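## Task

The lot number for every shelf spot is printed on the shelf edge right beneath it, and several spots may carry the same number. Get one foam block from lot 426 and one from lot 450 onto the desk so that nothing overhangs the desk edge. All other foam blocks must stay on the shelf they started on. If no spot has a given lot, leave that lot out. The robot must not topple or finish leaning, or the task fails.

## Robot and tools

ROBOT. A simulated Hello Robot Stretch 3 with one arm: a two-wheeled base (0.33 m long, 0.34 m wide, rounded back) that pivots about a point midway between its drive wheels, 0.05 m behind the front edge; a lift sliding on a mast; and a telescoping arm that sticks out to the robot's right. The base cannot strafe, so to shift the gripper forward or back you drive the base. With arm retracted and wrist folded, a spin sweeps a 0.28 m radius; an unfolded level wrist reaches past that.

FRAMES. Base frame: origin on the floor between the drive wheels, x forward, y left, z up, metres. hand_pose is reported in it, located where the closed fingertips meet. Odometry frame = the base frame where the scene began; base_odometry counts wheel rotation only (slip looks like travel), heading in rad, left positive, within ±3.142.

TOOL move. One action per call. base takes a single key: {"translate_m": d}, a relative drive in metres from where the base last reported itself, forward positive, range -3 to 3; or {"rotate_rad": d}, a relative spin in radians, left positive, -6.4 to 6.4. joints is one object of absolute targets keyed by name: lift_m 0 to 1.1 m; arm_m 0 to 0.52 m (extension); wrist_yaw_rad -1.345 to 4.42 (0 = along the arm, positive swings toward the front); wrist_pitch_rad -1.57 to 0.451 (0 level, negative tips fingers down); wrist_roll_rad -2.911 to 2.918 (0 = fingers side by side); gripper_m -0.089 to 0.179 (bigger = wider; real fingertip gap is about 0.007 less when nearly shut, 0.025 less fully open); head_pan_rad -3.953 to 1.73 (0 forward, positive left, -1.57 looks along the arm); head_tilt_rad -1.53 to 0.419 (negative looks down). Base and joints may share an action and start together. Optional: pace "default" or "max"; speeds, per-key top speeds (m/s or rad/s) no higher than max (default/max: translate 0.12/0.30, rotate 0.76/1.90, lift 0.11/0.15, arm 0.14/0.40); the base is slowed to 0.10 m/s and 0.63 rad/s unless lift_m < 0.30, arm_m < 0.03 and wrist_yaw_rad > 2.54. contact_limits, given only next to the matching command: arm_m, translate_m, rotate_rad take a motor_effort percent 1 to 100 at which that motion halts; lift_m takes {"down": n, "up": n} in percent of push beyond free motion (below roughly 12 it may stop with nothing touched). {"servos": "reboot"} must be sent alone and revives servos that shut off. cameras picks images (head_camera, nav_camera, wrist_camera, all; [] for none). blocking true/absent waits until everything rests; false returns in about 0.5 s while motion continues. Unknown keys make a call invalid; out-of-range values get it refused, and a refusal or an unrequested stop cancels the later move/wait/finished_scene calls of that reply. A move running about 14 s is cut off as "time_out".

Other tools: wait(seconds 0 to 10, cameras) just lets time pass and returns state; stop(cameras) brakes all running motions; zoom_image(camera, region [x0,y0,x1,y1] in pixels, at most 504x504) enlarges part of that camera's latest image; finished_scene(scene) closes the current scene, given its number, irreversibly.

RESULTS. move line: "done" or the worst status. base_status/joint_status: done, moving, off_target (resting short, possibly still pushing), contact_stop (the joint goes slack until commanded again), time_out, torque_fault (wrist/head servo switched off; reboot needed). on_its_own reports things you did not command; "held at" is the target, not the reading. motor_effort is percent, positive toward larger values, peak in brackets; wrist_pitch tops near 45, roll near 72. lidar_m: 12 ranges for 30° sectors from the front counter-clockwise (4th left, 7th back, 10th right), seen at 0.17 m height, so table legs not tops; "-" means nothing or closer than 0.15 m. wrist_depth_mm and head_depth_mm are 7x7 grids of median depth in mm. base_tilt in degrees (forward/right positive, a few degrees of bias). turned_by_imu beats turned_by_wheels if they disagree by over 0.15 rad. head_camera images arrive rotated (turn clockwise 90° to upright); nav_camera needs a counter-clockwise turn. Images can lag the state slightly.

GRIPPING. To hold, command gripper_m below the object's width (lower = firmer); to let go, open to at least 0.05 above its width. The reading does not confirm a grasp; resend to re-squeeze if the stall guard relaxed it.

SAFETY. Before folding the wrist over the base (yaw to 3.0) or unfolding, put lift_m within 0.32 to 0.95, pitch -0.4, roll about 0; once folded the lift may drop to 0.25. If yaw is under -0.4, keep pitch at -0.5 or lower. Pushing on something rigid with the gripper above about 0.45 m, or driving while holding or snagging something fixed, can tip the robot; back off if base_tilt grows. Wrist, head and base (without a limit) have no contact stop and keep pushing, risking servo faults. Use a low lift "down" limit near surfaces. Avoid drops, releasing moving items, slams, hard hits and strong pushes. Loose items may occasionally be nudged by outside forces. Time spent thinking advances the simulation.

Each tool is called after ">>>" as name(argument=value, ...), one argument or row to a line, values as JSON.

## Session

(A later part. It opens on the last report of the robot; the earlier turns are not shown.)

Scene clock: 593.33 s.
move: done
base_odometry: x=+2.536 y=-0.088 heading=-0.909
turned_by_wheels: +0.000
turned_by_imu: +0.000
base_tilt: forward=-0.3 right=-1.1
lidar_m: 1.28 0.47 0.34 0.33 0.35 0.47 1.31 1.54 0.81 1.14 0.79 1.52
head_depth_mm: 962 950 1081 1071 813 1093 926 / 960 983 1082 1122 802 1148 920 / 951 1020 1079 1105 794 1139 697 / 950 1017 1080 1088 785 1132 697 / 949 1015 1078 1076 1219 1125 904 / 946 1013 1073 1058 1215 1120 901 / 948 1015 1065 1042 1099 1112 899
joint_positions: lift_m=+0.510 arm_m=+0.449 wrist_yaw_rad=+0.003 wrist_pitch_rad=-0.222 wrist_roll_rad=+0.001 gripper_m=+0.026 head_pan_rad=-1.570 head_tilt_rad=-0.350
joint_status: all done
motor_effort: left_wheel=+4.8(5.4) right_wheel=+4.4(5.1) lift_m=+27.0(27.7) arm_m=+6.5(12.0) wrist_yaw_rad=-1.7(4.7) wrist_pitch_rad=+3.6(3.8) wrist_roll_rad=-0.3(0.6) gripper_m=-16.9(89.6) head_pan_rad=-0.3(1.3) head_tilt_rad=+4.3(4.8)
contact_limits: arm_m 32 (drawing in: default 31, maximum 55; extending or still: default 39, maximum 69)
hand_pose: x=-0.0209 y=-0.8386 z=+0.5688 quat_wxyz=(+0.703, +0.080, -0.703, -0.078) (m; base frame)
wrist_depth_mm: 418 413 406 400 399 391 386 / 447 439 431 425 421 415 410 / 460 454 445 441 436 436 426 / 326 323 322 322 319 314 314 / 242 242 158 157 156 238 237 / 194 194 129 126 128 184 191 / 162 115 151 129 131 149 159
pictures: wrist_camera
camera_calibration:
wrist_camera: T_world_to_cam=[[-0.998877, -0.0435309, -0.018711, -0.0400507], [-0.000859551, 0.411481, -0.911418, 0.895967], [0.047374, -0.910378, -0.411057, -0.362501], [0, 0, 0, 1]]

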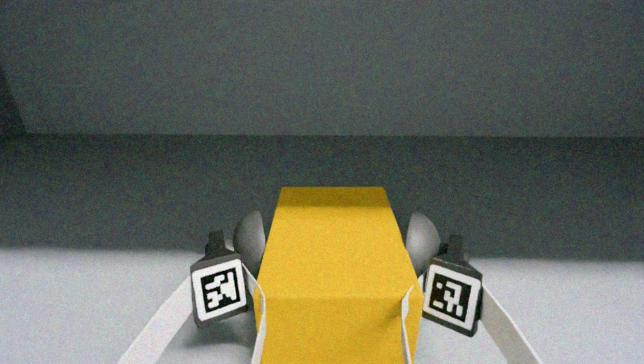

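>>> move(
  joints={"lift_m": 0.565},
  cameras=["wrist_camera"],
)

>>> move(
  joints={"arm_m": 0.0},
  speeds={"arm_m": 0.25},
  cameras=["wrist_camera"],
)

>>> move(
  joints={"wrist_yaw_rad": 2.6, "lift_m": 0.45},
  cameras=["wrist_camera"],
)

>>> move(
  joints={"lift_m": 0.285, "head_pan_rad": 0.0},
  cameras=["wrist_camera", "head_camera"],
)

Scene clock: 637.30 s.
move: done
base_odometry: x=+2.536 y=-0.088 heading=-0.909
turned_by_wheels: +0.000
turned_by_imu: +0.000
base_tilt: forward=-0.2 right=-1.2
lidar_m: 1.28 0.47 0.34 0.33 0.34 0.47 1.31 1.54 0.81 1.14 0.79 1.52
head_depth_mm: 960 951 1082 1071 812 1095 925 / 956 983 1080 1119 801 1150 920 / 954 1016 1079 1108 794 1143 653 / 949 1014 1078 1091 785 1130 682 / 949 1016 1079 1076 1220 1124 905 / 948 1015 1075 1059 1221 1116 902 / 946 1015 1063 1042 1098 1112 900
joint_positions: lift_m=+0.565 arm_m=+0.449 wrist_yaw_rad=+0.003 wrist_pitch_rad=-0.222 wrist_roll_rad=+0.001 gripper_m=+0.026 head_pan_rad=-1.570 head_tilt_rad=-0.350
joint_status: all done
motor_effort: left_wheel=+4.8(5.1) right_wheel=+3.8(4.6) lift_m=+29.8(33.1) arm_m=-4.8(5.0) wrist_yaw_rad=-3.0(4.5) wrist_pitch_rad=+3.6(3.8) wrist_roll_rad=-0.3(0.6) gripper_m=-17.0(17.5) head_pan_rad=+0.5(0.7) head_tilt_rad=+3.9(4.5)
contact_limits: arm_m 32 (drawing in: default 31, maximum 55; extending or still: default 39, maximum 69)
hand_pose: x=-0.0209 y=-0.8386 z=+0.6238 quat_wxyz=(+0.703, +0.080, -0.703, -0.078) (m; base frame)
wrist_depth_mm: 421 416 409 400 397 391 388 / 443 435 431 422 419 415 405 / 467 465 461 452 451 441 436 / 461 462 458 452 451 450 451 / 347 346 154 158 158 336 338 / 277 276 128 126 125 261 271 / 237 115 214 129 131 122 225
pictures: wrist_camera
camera_calibration:
wrist_camera: T_world_to_cam=[[-0.998877, -0.0435308, -0.0187104, -0.039022], [-0.000859768, 0.411475, -0.911421, 0.946093], [0.0473738, -0.910381, -0.41105, -0.339899], [0, 0, 0, 1]]

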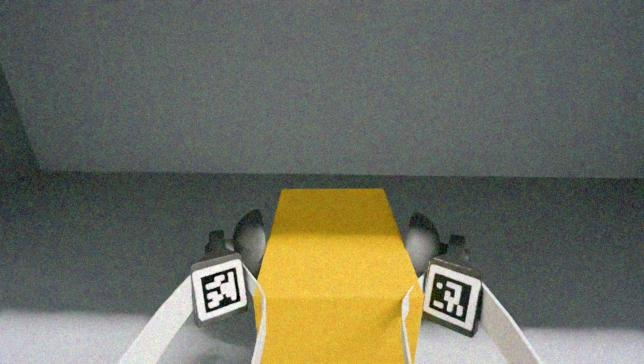

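Scene clock: 641.17 s.
move: done
base_odometry: x=+2.536 y=-0.088 heading=-0.909
turned_by_wheels: +0.000
turned_by_imu: +0.000
base_tilt: forward=-0.4 right=-1.2
lidar_m: 1.28 0.47 0.34 0.33 0.35 0.47 1.31 1.54 0.81 1.14 0.79 1.52
head_depth_mm: 959 948 1077 1069 811 1091 924 / 958 984 1080 1120 803 1151 920 / 951 1020 1080 1108 794 1141 916 / 950 1015 1080 1089 786 1136 911 / 950 1016 1076 1074 1217 1133 906 / 949 1013 1074 1063 1217 1122 903 / 948 1014 1062 1042 1100 1114 897
joint_positions: lift_m=+0.565 arm_m=+0.001 wrist_yaw_rad=+0.003 wrist_pitch_rad=-0.222 wrist_roll_rad=+0.001 gripper_m=+0.026 head_pan_rad=-1.570 head_tilt_rad=-0.350
joint_status: all done
motor_effort: left_wheel=+4.7(5.5) right_wheel=+4.2(5.0) lift_m=+24.2(29.7) arm_m=-12.4(14.0) wrist_yaw_rad=-3.3(4.3) wrist_pitch_rad=+3.7(3.8) wrist_roll_rad=-0.2(0.6) gripper_m=-17.2(17.5) head_pan_rad=+0.8(1.1) head_tilt_rad=+4.9(4.9)
hand_pose: x=-0.0209 y=-0.3902 z=+0.6238 quat_wxyz=(+0.703, +0.080, -0.703, -0.078) (m; base frame)
wrist_depth_mm: 534 741 832 831 826 803 574 / 528 747 889 859 866 840 573 / 511 660 708 694 682 681 575 / 507 498 497 473 493 489 466 / 561 758 156 158 157 870 566 / - 663 129 126 126 760 571 / 921 622 133 129 129 721 593
pictures: wrist_camera
camera_calibration:
wrist_camera: T_world_to_cam=[[-0.998877, -0.0435307, -0.0187106, -0.0195014], [-0.00085951, 0.411475, -0.911421, 0.761579], [0.0473738, -0.910381, -0.41105, 0.0683401], [0, 0, 0, 1]]

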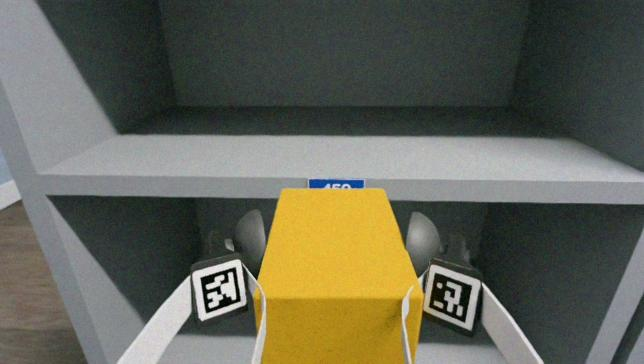

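Scene clock: 643.43 s.
move: done
base_odometry: x=+2.536 y=-0.088 heading=-0.909
turned_by_wheels: +0.000
turned_by_imu: +0.000
base_tilt: forward=-0.3 right=-1.2
lidar_m: 1.28 0.47 0.34 0.33 0.35 0.47 1.31 1.54 0.81 1.13 0.79 1.52
head_depth_mm: 961 948 1076 1066 812 1096 924 / 958 980 1080 1125 800 1146 922 / 949 1017 1079 1107 792 1139 913 / 951 1018 1078 1091 786 1132 911 / 951 1016 1074 1075 1225 1130 910 / 946 1013 1073 1056 1221 1121 898 / 947 1014 1065 1044 1094 1112 897
joint_positions: lift_m=+0.450 arm_m=+0.001 wrist_yaw_rad=+2.597 wrist_pitch_rad=-0.222 wrist_roll_rad=+0.001 gripper_m=+0.026 head_pan_rad=-1.570 head_tilt_rad=-0.350
joint_status: all done
motor_effort: left_wheel=+4.7(5.4) right_wheel=+3.5(4.9) lift_m=+26.8(28.9) arm_m=-9.8(13.0) wrist_yaw_rad=+1.9(6.0) wrist_pitch_rad=+3.7(3.8) wrist_roll_rad=-0.2(0.6) gripper_m=-16.9(17.4) head_pan_rad=+1.4(1.4) head_tilt_rad=+3.2(4.7)
hand_pose: x=+0.1055 y=+0.0637 z=+0.5088 quat_wxyz=(+0.265, +0.698, -0.113, +0.656) (m; base frame)
wrist_depth_mm: 297 321 359 404 464 547 673 / 306 334 376 429 496 598 749 / 317 351 395 457 535 648 822 / 334 367 416 461 580 707 940 / 347 390 154 158 155 788 - / 366 397 128 126 126 839 895 / 382 115 467 129 130 699 746
pictures: wrist_camera
camera_calibration:
wrist_camera: T_world_to_cam=[[0.875684, -0.482522, -0.0187094, -0.0454519], [-0.213347, -0.351845, -0.911421, 0.541132], [0.433197, 0.802109, -0.41105, 0.278535], [0, 0, 0, 1]]

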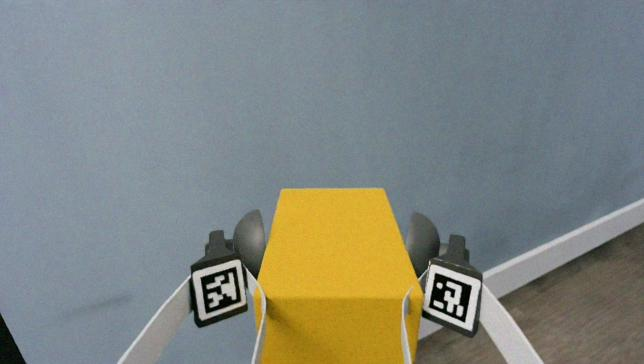

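Scene clock: 645.77 s.
move: done
base_odometry: x=+2.536 y=-0.088 heading=-0.909
turned_by_wheels: +0.000
turned_by_imu: +0.000
base_tilt: forward=-0.4 right=-1.3
lidar_m: 1.28 0.47 0.34 0.33 0.34 0.47 1.32 1.53 0.81 1.14 0.79 1.52
head_depth_mm: 1249 1324 1405 1492 1593 1716 1520 / 1250 1323 1400 1487 1585 1710 1507 / 1250 1320 1401 1489 1593 1706 1508 / 1249 1319 1403 1484 1584 1713 1494 / 1251 1319 1403 1491 1587 1695 1483 / 1242 1305 1376 1464 1556 1641 1438 / 954 971 989 1008 1028 1056 1084
joint_positions: lift_m=+0.285 arm_m=+0.001 wrist_yaw_rad=+2.597 wrist_pitch_rad=-0.222 wrist_roll_rad=+0.001 gripper_m=+0.026 head_pan_rad=+0.007 head_tilt_rad=-0.350
joint_status: all done
motor_effort: left_wheel=+4.8(5.5) right_wheel=+3.8(5.0) lift_m=+23.7(27.1) arm_m=-8.4(10.6) wrist_yaw_rad=+1.5(3.3) wrist_pitch_rad=+3.7(3.8) wrist_roll_rad=-0.2(0.8) gripper_m=-17.4(17.5) head_pan_rad=-2.8(6.2) head_tilt_rad=+3.5(4.5)
hand_pose: x=+0.1054 y=+0.0637 z=+0.3438 quat_wxyz=(+0.265, +0.698, -0.113, +0.656) (m; base frame)
wrist_depth_mm: 294 319 359 406 469 547 674 / 306 335 376 427 501 592 742 / 317 353 396 458 536 645 823 / 333 366 418 455 581 713 913 / 346 388 155 158 157 738 811 / 367 400 128 126 126 621 649 / 384 115 446 129 131 510 536
pictures: head_camera (sideways), wrist_camera
camera_calibration:
head_camera: T_world_to_cam=[[-0.292515, -0.0483406, -0.955038, 1.26021], [0.0308482, 0.997725, -0.0599496, 0.0774866], [0.955763, -0.0469974, -0.290358, 0.327648], [0, 0, 0, 1]]
wrist_camera: T_world_to_cam=[[0.875707, -0.482481, -0.0187097, -0.0485323], [-0.213331, -0.351855, -0.911421, 0.390749], [0.43316, 0.802129, -0.41105, 0.210715], [0, 0, 0, 1]]

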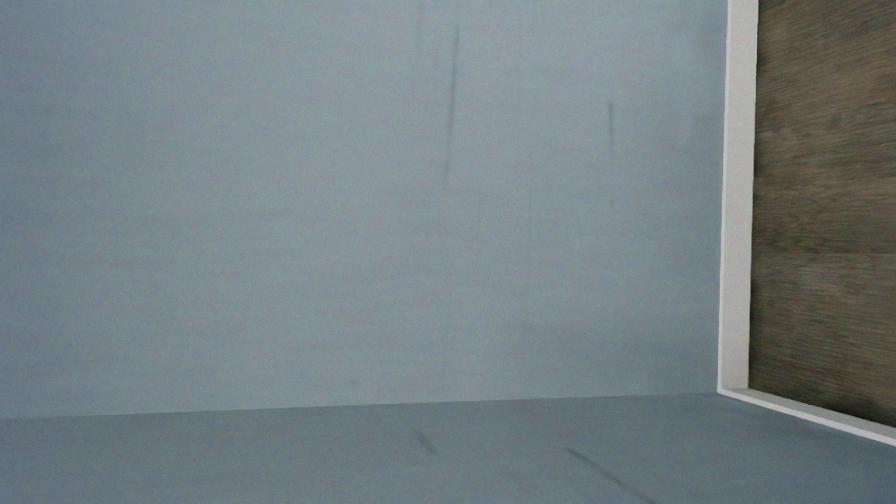

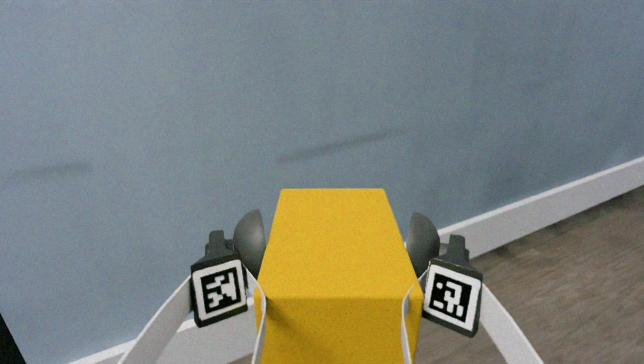

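>>> move(
  base={"translate_m": 0.91},
  speeds={"translate_m": 0.25},
  cameras=["wrist_camera"],
)

>>> move(
  base={"rotate_rad": 1.591},
  cameras=["wrist_camera"],
)

Scene clock: 663.57 s.
move: done
base_odometry: x=+3.095 y=-0.805 heading=-0.909
turned_by_wheels: +0.000
turned_by_imu: +0.000
base_tilt: forward=-0.3 right=-1.1
lidar_m: 0.56 0.47 0.34 0.33 0.34 0.47 1.31 1.51 0.83 2.16 0.79 0.58
head_depth_mm: 448 472 500 533 569 609 657 / 448 472 500 531 569 609 658 / 447 472 499 532 567 608 656 / 446 471 499 532 567 608 654 / 445 469 497 530 565 606 654 / 444 469 497 529 565 606 652 / 444 469 497 528 564 606 651
base_status: done
joint_positions: lift_m=+0.285 arm_m=+0.001 wrist_yaw_rad=+2.597 wrist_pitch_rad=-0.222 wrist_roll_rad=+0.001 gripper_m=+0.026 head_pan_rad=+0.000 head_tilt_rad=-0.350
motor_effort: left_wheel=+3.0(13.8) right_wheel=+8.0(12.4) lift_m=+25.6(30.1) arm_m=+0.8(5.6) wrist_yaw_rad=+1.5(3.1) wrist_pitch_rad=+3.6(3.8) wrist_roll_rad=-0.3(0.7) gripper_m=-16.8(17.6) head_pan_rad=-3.2(3.7) head_tilt_rad=+2.8(4.1)
hand_pose: x=+0.1054 y=+0.0637 z=+0.3438 quat_wxyz=(+0.265, +0.698, -0.113, +0.656) (m; base frame)
wrist_depth_mm: 294 320 357 405 465 517 439 / 305 331 374 426 495 545 446 / 315 351 394 456 531 572 461 / 331 368 419 455 578 596 472 / 347 386 154 158 158 608 487 / 364 396 128 125 126 572 497 / 383 115 452 129 131 513 502
pictures: wrist_camera
camera_calibration:
wrist_camera: T_world_to_cam=[[0.875774, -0.482358, -0.0187095, -0.0485131], [-0.213282, -0.351885, -0.911421, 0.390747], [0.433048, 0.802189, -0.41105, 0.210722], [0, 0, 0, 1]]

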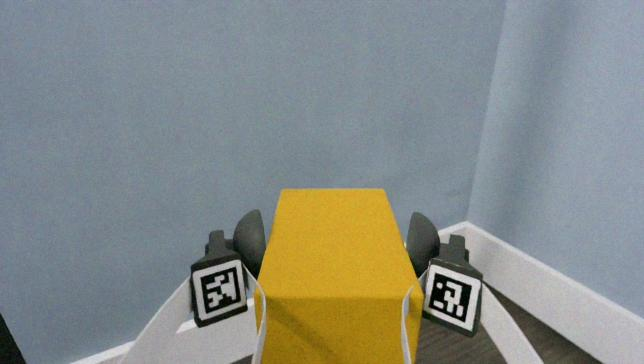

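Scene clock: 666.93 s.
move: done
base_odometry: x=+3.095 y=-0.805 heading=+0.681
turned_by_wheels: +1.591
turned_by_imu: +1.565
base_tilt: forward=-0.4 right=-1.3
lidar_m: 0.33 0.34 0.47 1.33 1.60 0.83 2.13 0.79 0.58 0.56 0.46 0.34
head_depth_mm: - - - 292 312 334 361 / - - - 292 312 334 360 / - - - 292 311 334 360 / - - - 291 311 334 360 / - - - 291 311 333 359 / - - - 291 310 333 359 / - - - 291 310 333 358
base_status: done
joint_positions: lift_m=+0.285 arm_m=+0.001 wrist_yaw_rad=+2.597 wrist_pitch_rad=-0.222 wrist_roll_rad=+0.001 gripper_m=+0.026 head_pan_rad=+0.000 head_tilt_rad=-0.350
motor_effort: left_wheel=-8.4(12.5) right_wheel=+9.3(12.4) lift_m=+24.6(26.1) arm_m=-5.6(5.6) wrist_yaw_rad=+1.6(3.4) wrist_pitch_rad=+3.6(3.8) wrist_roll_rad=-0.3(0.6) gripper_m=-17.0(17.5) head_pan_rad=-3.4(3.7) head_tilt_rad=+3.6(3.9)
hand_pose: x=+0.1054 y=+0.0637 z=+0.3438 quat_wxyz=(+0.265, +0.698, -0.113, +0.656) (m; base frame)
wrist_depth_mm: - - - 584 399 302 243 / - - - 622 417 312 251 / - - - 660 436 324 256 / - - - 613 436 332 264 / 849 829 154 158 157 341 271 / 677 690 128 126 126 329 281 / 570 115 133 129 131 325 288
pictures: wrist_camera
camera_calibration:
wrist_camera: T_world_to_cam=[[0.875774, -0.482358, -0.0187088, -0.0485179], [-0.213281, -0.351885, -0.911421, 0.390743], [0.433048, 0.802189, -0.41105, 0.210729], [0, 0, 0, 1]]

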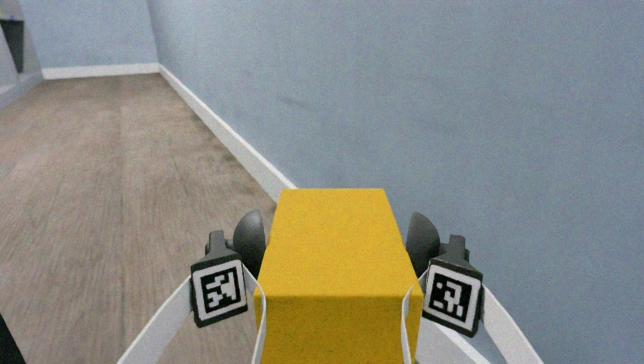

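>>> move(
  base={"translate_m": -1.71},
  joints={"head_pan_rad": -1.57, "head_tilt_rad": -0.5},
  speeds={"translate_m": 0.27},
  cameras=["wrist_camera"],
)

>>> move(
  base={"rotate_rad": -1.31},
  cameras=["nav_camera", "wrist_camera"],
)

Scene clock: 703.30 s.
move: done
base_odometry: x=+1.767 y=-1.882 heading=+0.682
turned_by_wheels: +0.000
turned_by_imu: -0.002
base_tilt: forward=-0.4 right=-1.1
lidar_m: 2.03 0.74 0.80 2.25 2.12 1.53 1.73 0.77 0.57 0.55 0.57 0.78
head_depth_mm: 431 466 508 558 619 696 794 / 431 466 509 557 620 696 794 / 431 466 508 558 619 696 792 / 430 466 507 558 619 695 792 / 430 466 508 558 618 696 793 / 430 466 507 558 619 694 791 / 430 465 508 558 618 694 792
base_status: done
joint_positions: lift_m=+0.285 arm_m=+0.001 wrist_yaw_rad=+2.597 wrist_pitch_rad=-0.222 wrist_roll_rad=+0.001 gripper_m=+0.026 head_pan_rad=-1.570 head_tilt_rad=-0.500
joint_status: all done
motor_effort: left_wheel=-4.5(14.7) right_wheel=-8.7(12.6) lift_m=+28.6(29.1) arm_m=-11.3(12.9) wrist_yaw_rad=+1.5(4.3) wrist_pitch_rad=+3.5(3.8) wrist_roll_rad=-0.3(0.7) gripper_m=-16.8(17.7) head_pan_rad=+3.2(6.5) head_tilt_rad=-5.6(9.1)
hand_pose: x=+0.1054 y=+0.0637 z=+0.3438 quat_wxyz=(+0.265, +0.698, -0.113, +0.656) (m; base frame)
wrist_depth_mm: - - - - 728 752 - / - - - - 765 814 - / - - - - 791 899 - / - - - - 849 958 - / 838 837 154 158 157 821 811 / 673 693 128 126 125 632 653 / 581 115 134 129 131 507 541
pictures: wrist_camera
camera_calibration:
wrist_camera: T_world_to_cam=[[0.87578, -0.482348, -0.0187087, -0.0485125], [-0.213277, -0.351888, -0.911421, 0.390745], [0.433038, 0.802194, -0.41105, 0.210724], [0, 0, 0, 1]]

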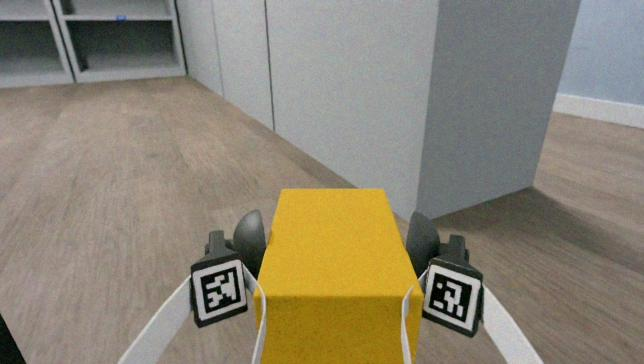

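Scene clock: 706.30 s.
move: done
base_odometry: x=+1.767 y=-1.882 heading=-0.628
turned_by_wheels: -1.310
turned_by_imu: -1.289
base_tilt: forward=-0.4 right=-1.2
lidar_m: 0.55 0.64 1.13 0.94 0.84 1.17 2.44 1.53 1.73 1.06 0.63 0.55
head_depth_mm: 1402 1504 1617 1771 1915 1666 1346 / 1439 1544 1679 1828 1985 1649 1336 / 1482 1592 1733 1890 2020 1647 1332 / 1509 1622 1771 1943 2069 1635 1329 / 1242 1339 1444 1583 1750 1613 1324 / 986 1045 1108 1188 1277 1386 1295 / 815 856 900 949 1004 1070 1143
base_status: done
joint_positions: lift_m=+0.285 arm_m=+0.001 wrist_yaw_rad=+2.597 wrist_pitch_rad=-0.222 wrist_roll_rad=+0.001 gripper_m=+0.026 head_pan_rad=-1.570 head_tilt_rad=-0.500
motor_effort: left_wheel=+8.4(12.6) right_wheel=-10.3(13.0) lift_m=+29.6(29.7) arm_m=-11.9(12.9) wrist_yaw_rad=+1.3(3.4) wrist_pitch_rad=+3.6(3.8) wrist_roll_rad=-0.4(0.7) gripper_m=-16.9(17.6) head_pan_rad=+3.2(3.9) head_tilt_rad=-3.6(5.1)
hand_pose: x=+0.1054 y=+0.0637 z=+0.3438 quat_wxyz=(+0.265, +0.698, -0.113, +0.656) (m; base frame)
wrist_depth_mm: - - - - - 677 501 / - - - - - 692 505 / - - - - - 697 514 / - - - - - 712 518 / 838 835 154 158 158 712 535 / 670 689 128 126 126 630 530 / 571 115 133 129 131 512 509
pictures: nav_camera (sideways), wrist_camera
camera_calibration:
nav_camera: T_world_to_cam=[[0.0174552, -0.456202, 0.889705, -1.11482], [-0.999788, -0.0176889, 0.0105449, 0.0425479], [0.0109273, -0.8897, -0.456414, 0.547168], [0, 0, 0, 1]]
wrist_camera: T_world_to_cam=[[0.87578, -0.482348, -0.0187095, -0.0485123], [-0.213278, -0.351887, -0.911421, 0.390746], [0.433038, 0.802194, -0.41105, 0.210724], [0, 0, 0, 1]]

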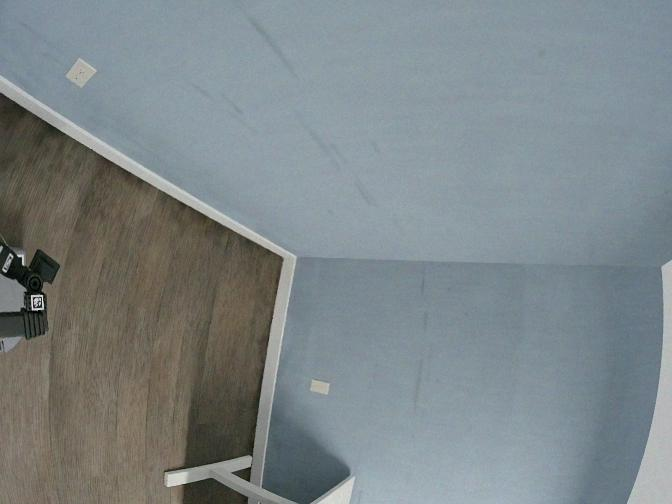

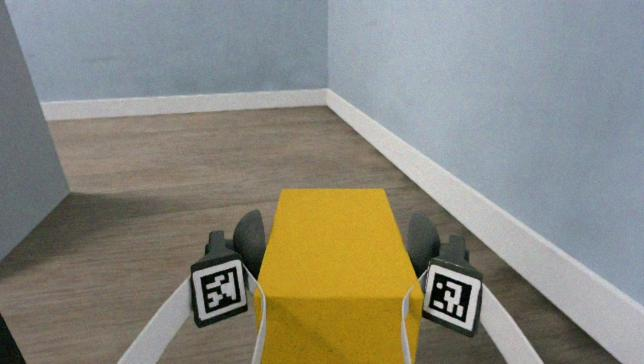

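>>> move(
  base={"translate_m": -1.51},
  speeds={"translate_m": 0.27},
  cameras=["head_camera", "nav_camera"],
)

Scene clock: 723.10 s.
move: done
base_odometry: x=+0.545 y=-0.996 heading=-0.628
turned_by_wheels: +0.000
turned_by_imu: -0.001
base_tilt: forward=-0.3 right=-1.2
lidar_m: 1.99 1.12 0.98 0.98 1.14 2.03 2.48 1.04 0.66 0.85 1.03 2.00
head_depth_mm: 1058 1134 1222 1301 969 738 1079 / 1085 1166 1259 1322 961 736 1237 / 1116 1203 1302 1365 954 729 1295 / 1146 1239 1346 1358 943 749 1294 / 1175 1270 1389 1338 939 773 1319 / 1207 1312 1435 1325 929 795 1312 / 1245 1357 1490 1565 920 1464 1277
base_status: done
joint_positions: lift_m=+0.285 arm_m=+0.001 wrist_yaw_rad=+2.597 wrist_pitch_rad=-0.222 wrist_roll_rad=+0.001 gripper_m=+0.026 head_pan_rad=-1.570 head_tilt_rad=-0.500
motor_effort: left_wheel=-4.9(10.3) right_wheel=-9.5(15.1) lift_m=+25.2(28.4) arm_m=-11.9(12.9) wrist_yaw_rad=+3.0(3.5) wrist_pitch_rad=+3.6(3.8) wrist_roll_rad=-0.5(0.7) gripper_m=-16.8(17.8) head_pan_rad=+2.4(3.5) head_tilt_rad=-1.7(4.1)
hand_pose: x=+0.1054 y=+0.0637 z=+0.3438 quat_wxyz=(+0.265, +0.698, -0.113, +0.656) (m; base frame)
wrist_depth_mm: 838 895 931 989 - - - / 889 942 980 - - - - / 937 985 - - - - - / - - - - - - - / 835 831 154 158 158 820 802 / 665 686 128 126 126 625 651 / 567 115 134 129 131 511 541
pictures: head_camera (sideways), nav_camera (sideways)
camera_calibration:
head_camera: T_world_to_cam=[[-0.0466749, 0.43246, -0.900444, 1.18745], [0.997508, -0.0275587, -0.064942, 0.0780772], [-0.0528999, -0.901232, -0.430097, 0.515655], [0, 0, 0, 1]]
nav_camera: T_world_to_cam=[[0.0174552, -0.456202, 0.889705, -1.11482], [-0.999788, -0.0176889, 0.0105449, 0.0425479], [0.0109273, -0.8897, -0.456414, 0.547168], [0, 0, 0, 1]]

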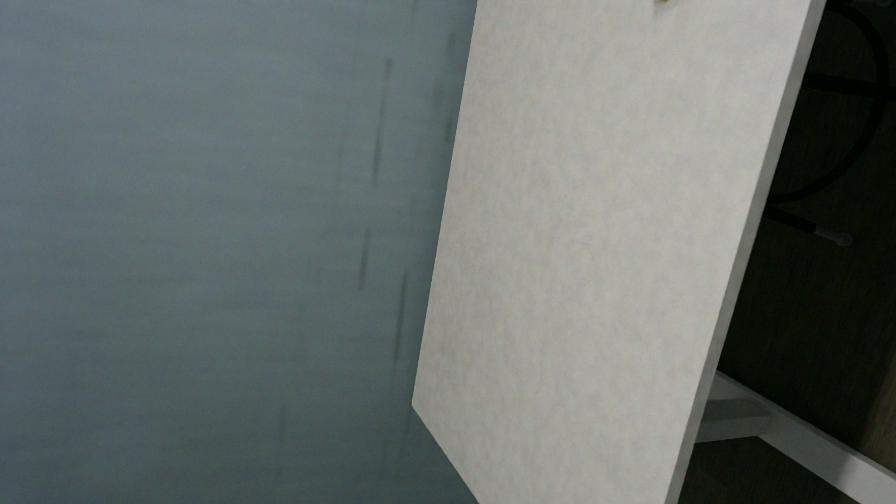

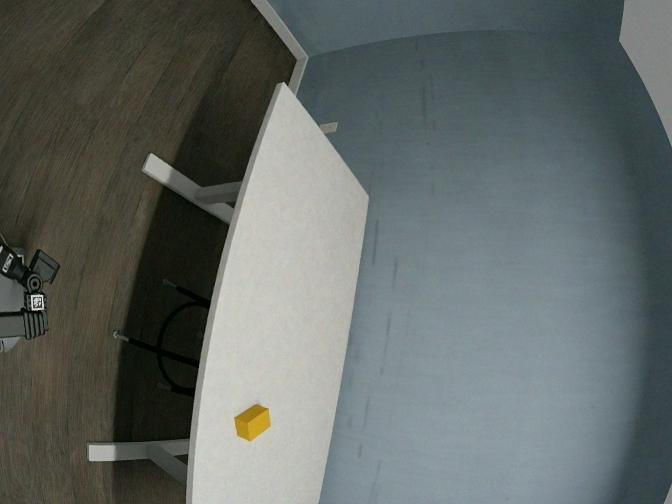

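>>> move(
  joints={"lift_m": 0.78},
  pace="max",
  cameras=[],
)

>>> move(
  joints={"wrist_yaw_rad": 0.0, "arm_m": 0.336},
  cameras=[],
)

>>> move(
  joints={"lift_m": 0.728},
  cameras=["head_camera", "nav_camera", "wrist_camera"],
)

Scene clock: 762.70 s.
move: done
base_odometry: x=+0.545 y=-0.996 heading=-0.628
turned_by_wheels: +0.000
turned_by_imu: +0.000
base_tilt: forward=-0.3 right=-1.2
lidar_m: 1.99 1.12 0.98 0.98 1.14 2.03 2.46 1.04 0.66 0.85 1.03 2.00
head_depth_mm: 1056 1133 1232 1301 968 739 1079 / 1085 1169 1263 1323 959 734 1237 / 1110 1195 1298 1366 952 729 1299 / 1143 1234 1345 1353 942 748 1297 / 1177 1271 1392 1334 936 771 1324 / 1203 1313 1437 1324 931 795 1314 / 1249 1352 1495 1560 924 1453 1274
joint_positions: lift_m=+0.780 arm_m=+0.001 wrist_yaw_rad=+2.597 wrist_pitch_rad=-0.222 wrist_roll_rad=+0.001 gripper_m=+0.026 head_pan_rad=-1.570 head_tilt_rad=-0.500
joint_status: all done
motor_effort: left_wheel=-4.2(4.8) right_wheel=-8.8(10.2) lift_m=+27.7(32.8) arm_m=-11.6(12.5) wrist_yaw_rad=+1.4(3.1) wrist_pitch_rad=+3.6(3.8) wrist_roll_rad=-0.3(0.6) gripper_m=-17.0(17.5) head_pan_rad=+1.8(2.8) head_tilt_rad=-1.4(2.8)
hand_pose: x=+0.1054 y=+0.0637 z=+0.8388 quat_wxyz=(+0.265, +0.698, -0.113, +0.656) (m; base frame)
wrist_depth_mm: 849 885 933 980 - - - / 881 939 - - - - - / 929 982 - - - - - / 975 - - - - - - / - - 156 158 157 - - / - - 128 125 126 - - / - 115 133 129 129 - -
pictures: none

Scene clock: 766.37 s.
move: done
base_odometry: x=+0.545 y=-0.996 heading=-0.628
turned_by_wheels: +0.000
turned_by_imu: +0.000
base_tilt: forward=-0.3 right=-1.2
lidar_m: 1.99 1.12 0.98 0.98 1.14 2.03 2.46 1.05 0.66 0.85 1.04 1.99
head_depth_mm: 1059 1131 1221 1302 969 739 318 / 1081 1167 1260 1328 919 395 335 / 1110 1199 1302 1365 519 685 1298 / 1146 1235 1344 1356 568 702 1294 / 1177 1276 1391 1340 935 771 1319 / 1207 1313 1431 1325 933 794 1309 / 1254 1364 1484 1565 921 1458 1278
joint_positions: lift_m=+0.780 arm_m=+0.336 wrist_yaw_rad=+0.003 wrist_pitch_rad=-0.222 wrist_roll_rad=+0.001 gripper_m=+0.026 head_pan_rad=-1.570 head_tilt_rad=-0.500
joint_status: all done
motor_effort: left_wheel=-4.7(4.9) right_wheel=-9.0(10.1) lift_m=+24.7(26.9) arm_m=+12.8(14.3) wrist_yaw_rad=-2.6(6.3) wrist_pitch_rad=+3.6(3.7) wrist_roll_rad=-0.3(0.8) gripper_m=-16.6(17.5) head_pan_rad=+2.0(2.4) head_tilt_rad=-0.3(2.0)
hand_pose: x=-0.0208 y=-0.7256 z=+0.8388 quat_wxyz=(+0.703, +0.080, -0.703, -0.078) (m; base frame)
wrist_depth_mm: 998 881 796 739 682 640 589 / - 959 863 777 715 669 617 / - - 802 810 742 695 647 / 538 534 530 529 528 527 518 / 401 404 154 159 157 394 394 / 321 332 128 126 126 303 313 / 267 115 248 129 131 245 263
pictures: none

Scene clock: 767.67 s.
move: done
base_odometry: x=+0.545 y=-0.996 heading=-0.628
turned_by_wheels: +0.000
turned_by_imu: +0.000
base_tilt: forward=-0.3 right=-1.2
lidar_m: 1.99 1.12 0.98 0.98 1.14 2.03 2.46 1.04 0.66 0.84 1.03 1.99
head_depth_mm: 1058 1134 1222 1300 966 740 651 / 1088 1168 1261 1319 959 471 371 / 1112 1196 1304 1359 953 540 1295 / 1142 1231 1347 1351 820 681 1293 / 1173 1275 1386 1341 934 772 1321 / 1209 1314 1441 1329 929 795 1314 / 1248 1361 1488 1567 922 1460 1279
joint_positions: lift_m=+0.728 arm_m=+0.336 wrist_yaw_rad=+0.003 wrist_pitch_rad=-0.222 wrist_roll_rad=+0.001 gripper_m=+0.026 head_pan_rad=-1.570 head_tilt_rad=-0.500
joint_status: all done
motor_effort: left_wheel=-4.8(4.8) right_wheel=-9.2(10.3) lift_m=+24.1(26.6) arm_m=+9.4(12.2) wrist_yaw_rad=-4.1(4.3) wrist_pitch_rad=+3.6(3.8) wrist_roll_rad=-0.4(0.6) gripper_m=-16.9(17.6) head_pan_rad=+1.9(1.9) head_tilt_rad=-0.9(1.6)
hand_pose: x=-0.0208 y=-0.7256 z=+0.7868 quat_wxyz=(+0.703, +0.080, -0.703, -0.078) (m; base frame)
wrist_depth_mm: 984 900 802 741 680 629 588 / - 961 843 778 717 666 622 / - 610 609 601 594 595 583 / 406 405 403 402 398 393 394 / 306 300 156 158 155 298 298 / 243 241 128 126 126 229 238 / 202 115 188 129 131 123 198
pictures: head_camera (sideways), nav_camera (sideways), wrist_camera
camera_calibration:
head_camera: T_world_to_cam=[[-0.0466749, 0.43246, -0.900444, 1.18745], [0.997508, -0.0275587, -0.064942, 0.0780772], [-0.0528999, -0.901232, -0.430097, 0.515655], [0, 0, 0, 1]]
nav_camera: T_world_to_cam=[[0.0174552, -0.456202, 0.889705, -1.11482], [-0.999788, -0.0176889, 0.0105449, 0.0425479], [0.0109273, -0.8897, -0.456414, 0.547168], [0, 0, 0, 1]]
wrist_camera: T_world_to_cam=[[-0.998861, -0.0438914, -0.0187096, -0.0312269], [-0.00100783, 0.411452, -0.911431, 1.04815], [0.0477021, -0.910374, -0.411028, -0.170033], [0, 0, 0, 1]]

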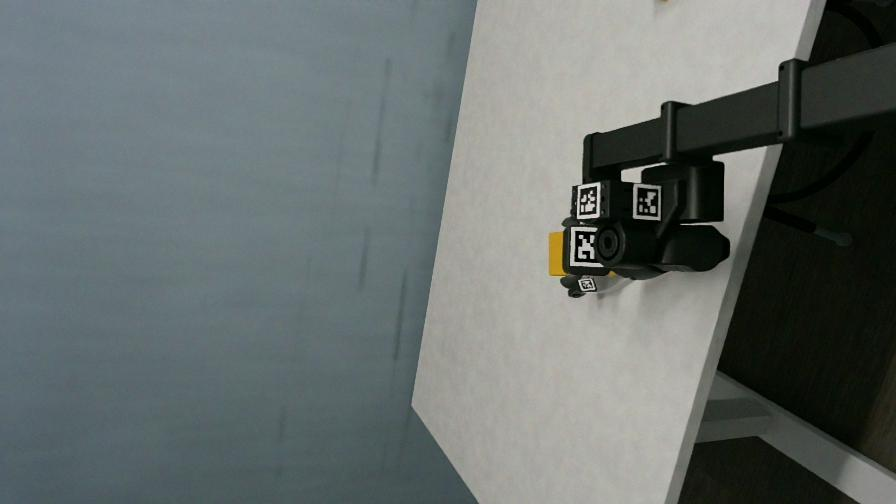

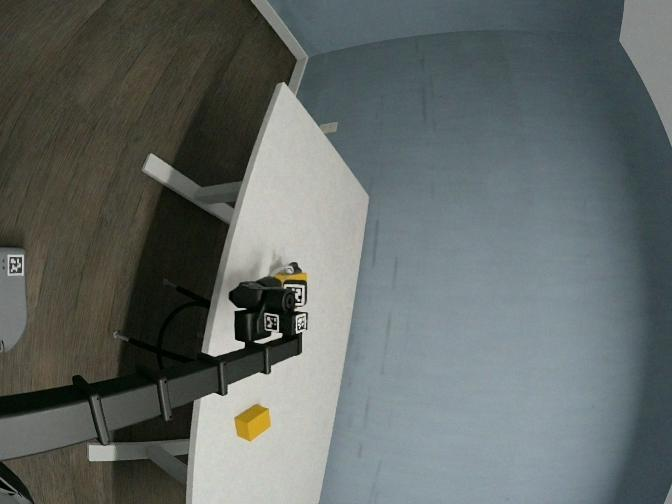

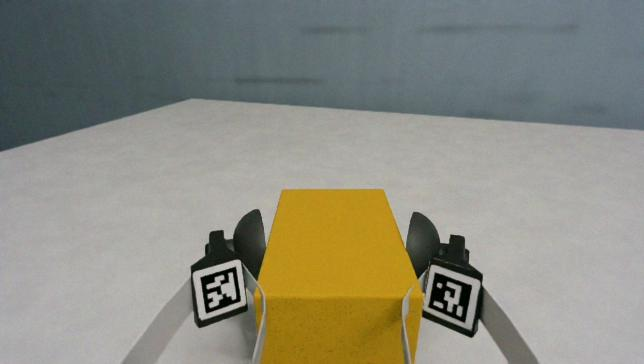

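>>> move(
  joints={"lift_m": 0.698},
  speeds={"lift_m": 0.02},
  contact_limits={"lift_m": {"down": 14}},
  cameras=["wrist_camera"],
)

Scene clock: 774.63 s.
move: done
base_odometry: x=+0.545 y=-0.996 heading=-0.628
turned_by_wheels: +0.000
turned_by_imu: +0.000
base_tilt: forward=-0.3 right=-1.3
lidar_m: 1.99 1.12 0.98 0.98 1.14 2.03 2.47 1.04 0.66 0.85 1.03 1.99
head_depth_mm: 1058 1134 1228 1301 966 738 1079 / 1084 1163 1262 1325 956 689 392 / 1112 1198 1296 1361 949 547 1297 / 1140 1234 1346 1356 867 575 1292 / 1177 1272 1388 1336 936 773 1325 / 1208 1315 1439 1317 930 797 1310 / 1242 1357 1489 1565 924 1462 1271
joint_positions: lift_m=+0.698 arm_m=+0.336 wrist_yaw_rad=+0.003 wrist_pitch_rad=-0.222 wrist_roll_rad=+0.001 gripper_m=+0.026 head_pan_rad=-1.570 head_tilt_rad=-0.500
joint_status: all done
motor_effort: left_wheel=-4.5(4.9) right_wheel=-9.2(10.0) lift_m=+26.6(26.9) arm_m=-1.2(3.2) wrist_yaw_rad=-2.9(4.7) wrist_pitch_rad=+3.7(3.7) wrist_roll_rad=-0.3(0.6) gripper_m=-17.1(17.5) head_pan_rad=+1.3(1.7) head_tilt_rad=+0.0(1.2)
contact_limits: lift_m down 14 (down: maximum 72; up: maximum 65)
hand_pose: x=-0.0208 y=-0.7256 z=+0.7568 quat_wxyz=(+0.703, +0.080, -0.703, -0.078) (m; base frame)
wrist_depth_mm: 992 897 803 744 675 636 591 / - 948 837 767 713 661 615 / 500 498 490 490 484 476 476 / 332 329 329 326 324 322 319 / 247 246 156 158 155 243 241 / 197 205 128 126 126 187 193 / 165 115 158 129 131 152 161
pictures: wrist_camera
camera_calibration:
wrist_camera: T_world_to_cam=[[-0.998861, -0.0438912, -0.0187096, -0.0317883], [-0.00100779, 0.411452, -0.911431, 1.0208], [0.0477019, -0.910374, -0.411028, -0.182367], [0, 0, 0, 1]]

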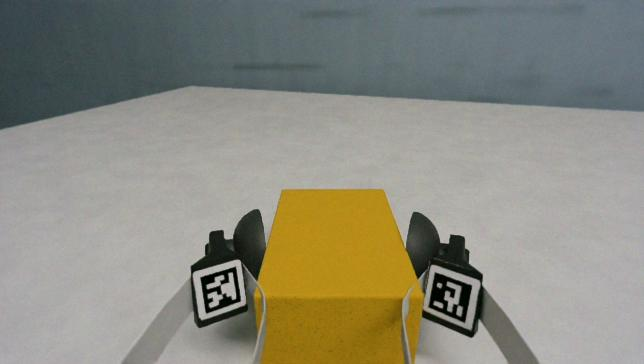

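>>> move(
  joints={"lift_m": 0.692},
  speeds={"lift_m": 0.02},
  contact_limits={"lift_m": {"down": 14}},
  cameras=["wrist_camera"],
)

Scene clock: 780.27 s.
move: done
base_odometry: x=+0.545 y=-0.996 heading=-0.628
turned_by_wheels: +0.000
turned_by_imu: +0.000
base_tilt: forward=-0.4 right=-1.2
lidar_m: 1.99 1.12 0.98 0.98 1.15 2.03 2.47 1.04 0.66 0.85 1.03 1.99
head_depth_mm: 1057 1132 1224 1302 967 739 1081 / 1082 1166 1259 1319 960 690 393 / 1111 1203 1307 1365 950 549 1293 / 1144 1232 1341 1351 874 577 1297 / 1179 1268 1392 1338 938 773 1319 / 1209 1311 1440 1318 931 795 1321 / 1248 1356 1488 1565 926 1458 1278
joint_positions: lift_m=+0.692 arm_m=+0.336 wrist_yaw_rad=+0.003 wrist_pitch_rad=-0.208 wrist_roll_rad=+0.001 gripper_m=+0.026 head_pan_rad=-1.570 head_tilt_rad=-0.500
joint_status: all done
motor_effort: left_wheel=-3.8(5.1) right_wheel=-9.1(10.3) lift_m=+23.2(28.7) arm_m=-8.5(8.8) wrist_yaw_rad=-3.1(4.1) wrist_pitch_rad=+1.1(3.8) wrist_roll_rad=-0.3(0.8) gripper_m=-17.1(17.4) head_pan_rad=+0.9(1.2) head_tilt_rad=+0.4(1.2)
contact_limits: lift_m down 14 (down: maximum 72; up: maximum 65)
hand_pose: x=-0.0208 y=-0.7267 z=+0.7541 quat_wxyz=(+0.703, +0.075, -0.703, -0.073) (m; base frame)
wrist_depth_mm: 972 898 801 733 681 631 595 / - 945 850 763 722 666 616 / 511 510 505 498 493 492 485 / 331 331 327 329 326 324 320 / 246 244 156 157 155 240 240 / 194 202 129 125 126 184 191 / 161 115 155 129 130 149 159
pictures: wrist_camera
camera_calibration:
wrist_camera: T_world_to_cam=[[-0.99886, -0.0441502, -0.0181413, -0.0324971], [-0.000972559, 0.398812, -0.917032, 1.01391], [0.0477221, -0.915969, -0.3984, -0.198013], [0, 0, 0, 1]]

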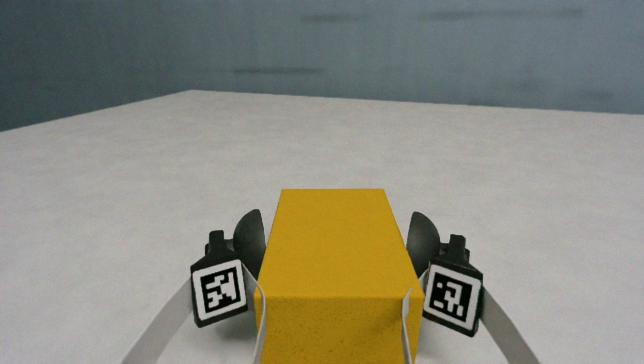

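Contact. Open the gripper and retract.

>>> move(
  joints={"gripper_m": 0.179},
  cameras=["wrist_camera"],
)

>>> move(
  joints={"arm_m": 0.1},
  speeds={"arm_m": 0.2},
  cameras=["head_camera", "wrist_camera", "nav_camera"],
)

Scene clock: 786.03 s.
move: done
base_odometry: x=+0.545 y=-0.996 heading=-0.628
turned_by_wheels: +0.000
turned_by_imu: +0.000
base_tilt: forward=-0.3 right=-1.3
lidar_m: 2.00 1.12 0.98 0.98 1.14 2.03 2.47 1.04 0.66 0.84 1.03 2.00
head_depth_mm: 1056 1132 1221 1296 966 738 1075 / 1086 1163 1256 1322 958 691 393 / 1111 1199 1307 1367 950 548 1296 / 1145 1233 1339 1354 907 578 1293 / 1173 1273 1383 1338 939 770 1318 / 1211 1312 1436 1328 928 794 1314 / 1250 1357 1485 1565 922 1458 1277
joint_positions: lift_m=+0.692 arm_m=+0.336 wrist_yaw_rad=+0.001 wrist_pitch_rad=-0.213 wrist_roll_rad=+0.001 gripper_m=+0.179 head_pan_rad=-1.570 head_tilt_rad=-0.500
joint_status: all done
motor_effort: left_wheel=-4.5(5.0) right_wheel=-9.7(9.9) lift_m=+27.6(27.8) arm_m=-10.2(10.7) wrist_yaw_rad=-1.3(3.6) wrist_pitch_rad=+2.1(2.1) wrist_roll_rad=-0.4(0.7) gripper_m=+0.7(84.4) head_pan_rad=+0.6(1.3) head_tilt_rad=+1.5(1.9)
contact_limits: lift_m down 14 (down: maximum 72; up: maximum 65)
hand_pose: x=-0.0212 y=-0.7263 z=+0.7529 quat_wxyz=(+0.703, +0.076, -0.703, -0.075) (m; base frame)
wrist_depth_mm: 981 889 810 741 685 632 593 / - 944 848 774 706 660 617 / 498 493 485 482 477 479 470 / 324 322 321 318 317 316 315 / 242 228 239 154 225 236 235 / 119 142 183 123 134 181 121 / 118 154 158 129 133 157 111
pictures: wrist_camera
camera_calibration:
wrist_camera: T_world_to_cam=[[-0.99894, -0.0422257, -0.0183495, -0.0314], [-0.000245775, 0.403437, -0.915007, 1.01447], [0.0460397, -0.914033, -0.40302, -0.193274], [0, 0, 0, 1]]

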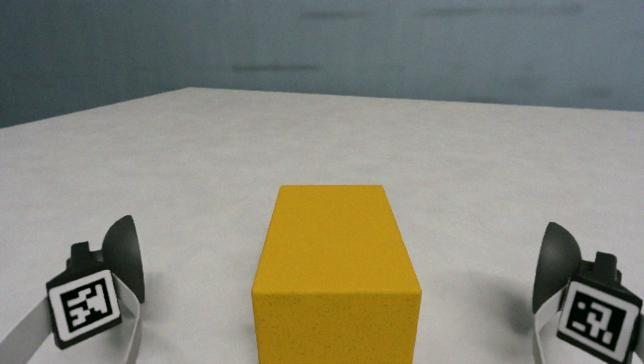

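Scene clock: 788.90 s.
move: done
base_odometry: x=+0.545 y=-0.996 heading=-0.628
turned_by_wheels: +0.000
turned_by_imu: +0.000
base_tilt: forward=-0.3 right=-1.1
lidar_m: 1.99 1.12 0.98 0.98 1.14 2.03 2.46 1.04 0.66 0.85 1.03 1.99
head_depth_mm: 1055 1133 1220 1297 972 739 1080 / 1083 1167 1258 1323 959 735 1011 / 1113 1195 1300 1363 951 729 1261 / 1146 1236 1344 1356 908 749 442 / 1176 1275 1389 1338 935 746 1287 / 1209 1317 1436 1322 930 794 1315 / 1243 1350 1491 1569 921 1463 1273
joint_positions: lift_m=+0.692 arm_m=+0.100 wrist_yaw_rad=+0.001 wrist_pitch_rad=-0.214 wrist_roll_rad=+0.001 gripper_m=+0.179 head_pan_rad=-1.570 head_tilt_rad=-0.500
joint_status: all done
motor_effort: left_wheel=-4.2(5.0) right_wheel=-9.1(9.8) lift_m=+27.8(27.9) arm_m=-11.6(14.0) wrist_yaw_rad=-1.6(3.5) wrist_pitch_rad=+2.1(2.2) wrist_roll_rad=-0.1(0.6) gripper_m=+1.2(1.2) head_pan_rad=+0.0(1.0) head_tilt_rad=+1.8(2.1)
contact_limits: lift_m down 14 (down: maximum 72; up: maximum 65)
hand_pose: x=-0.0212 y=-0.4902 z=+0.7528 quat_wxyz=(+0.703, +0.076, -0.703, -0.075) (m; base frame)
wrist_depth_mm: - - - 970 885 825 768 / - - - 980 913 838 797 / 501 493 489 348 483 480 479 / 326 324 324 320 320 318 316 / - 257 248 240 239 238 237 / 119 141 - 225 202 190 121 / 119 - - - - 984 108
pictures: head_camera (sideways), nav_camera (sideways), wrist_camera
camera_calibration:
head_camera: T_world_to_cam=[[-0.0466748, 0.43246, -0.900444, 1.18745], [0.997508, -0.0275588, -0.064942, 0.0780772], [-0.0529, -0.901232, -0.430097, 0.515655], [0, 0, 0, 1]]
nav_camera: T_world_to_cam=[[0.0174552, -0.456202, 0.889705, -1.11482], [-0.999788, -0.0176887, 0.0105449, 0.0425479], [0.0109272, -0.8897, -0.456414, 0.547168], [0, 0, 0, 1]]
wrist_camera: T_world_to_cam=[[-0.99894, -0.0422137, -0.0183749, -0.0214105], [-0.00024629, 0.404005, -0.914757, 0.91919], [0.0460388, -0.913782, -0.403587, 0.0229748], [0, 0, 0, 1]]

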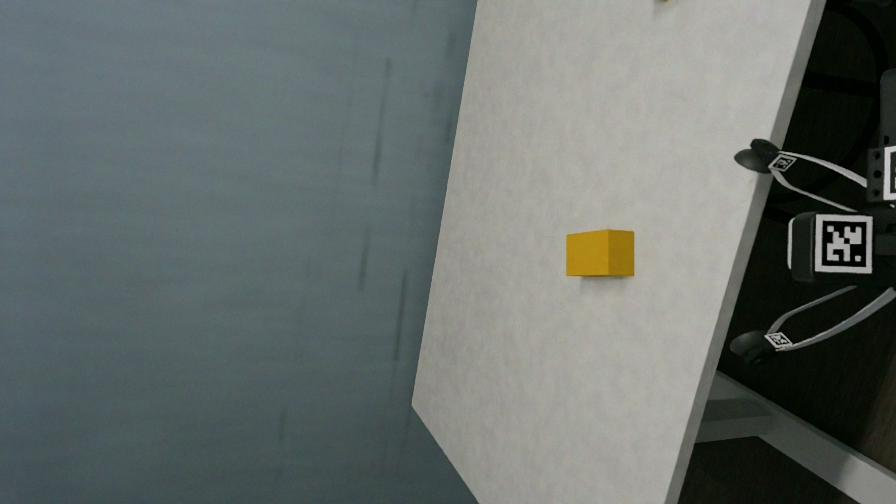

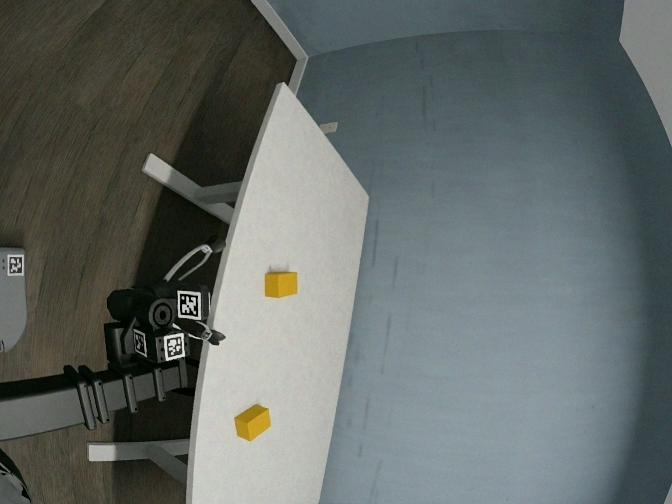

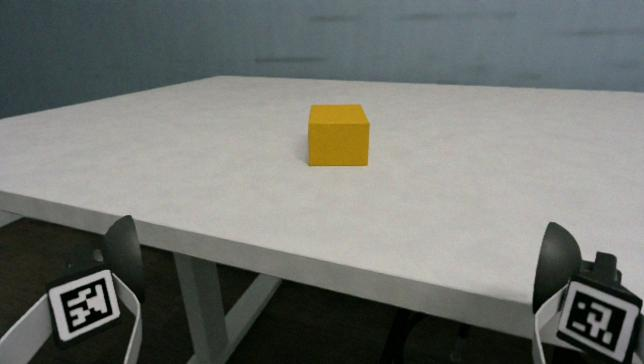

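>>> finished_scene(
  scene=3,
)

The scene is finished: the task was done.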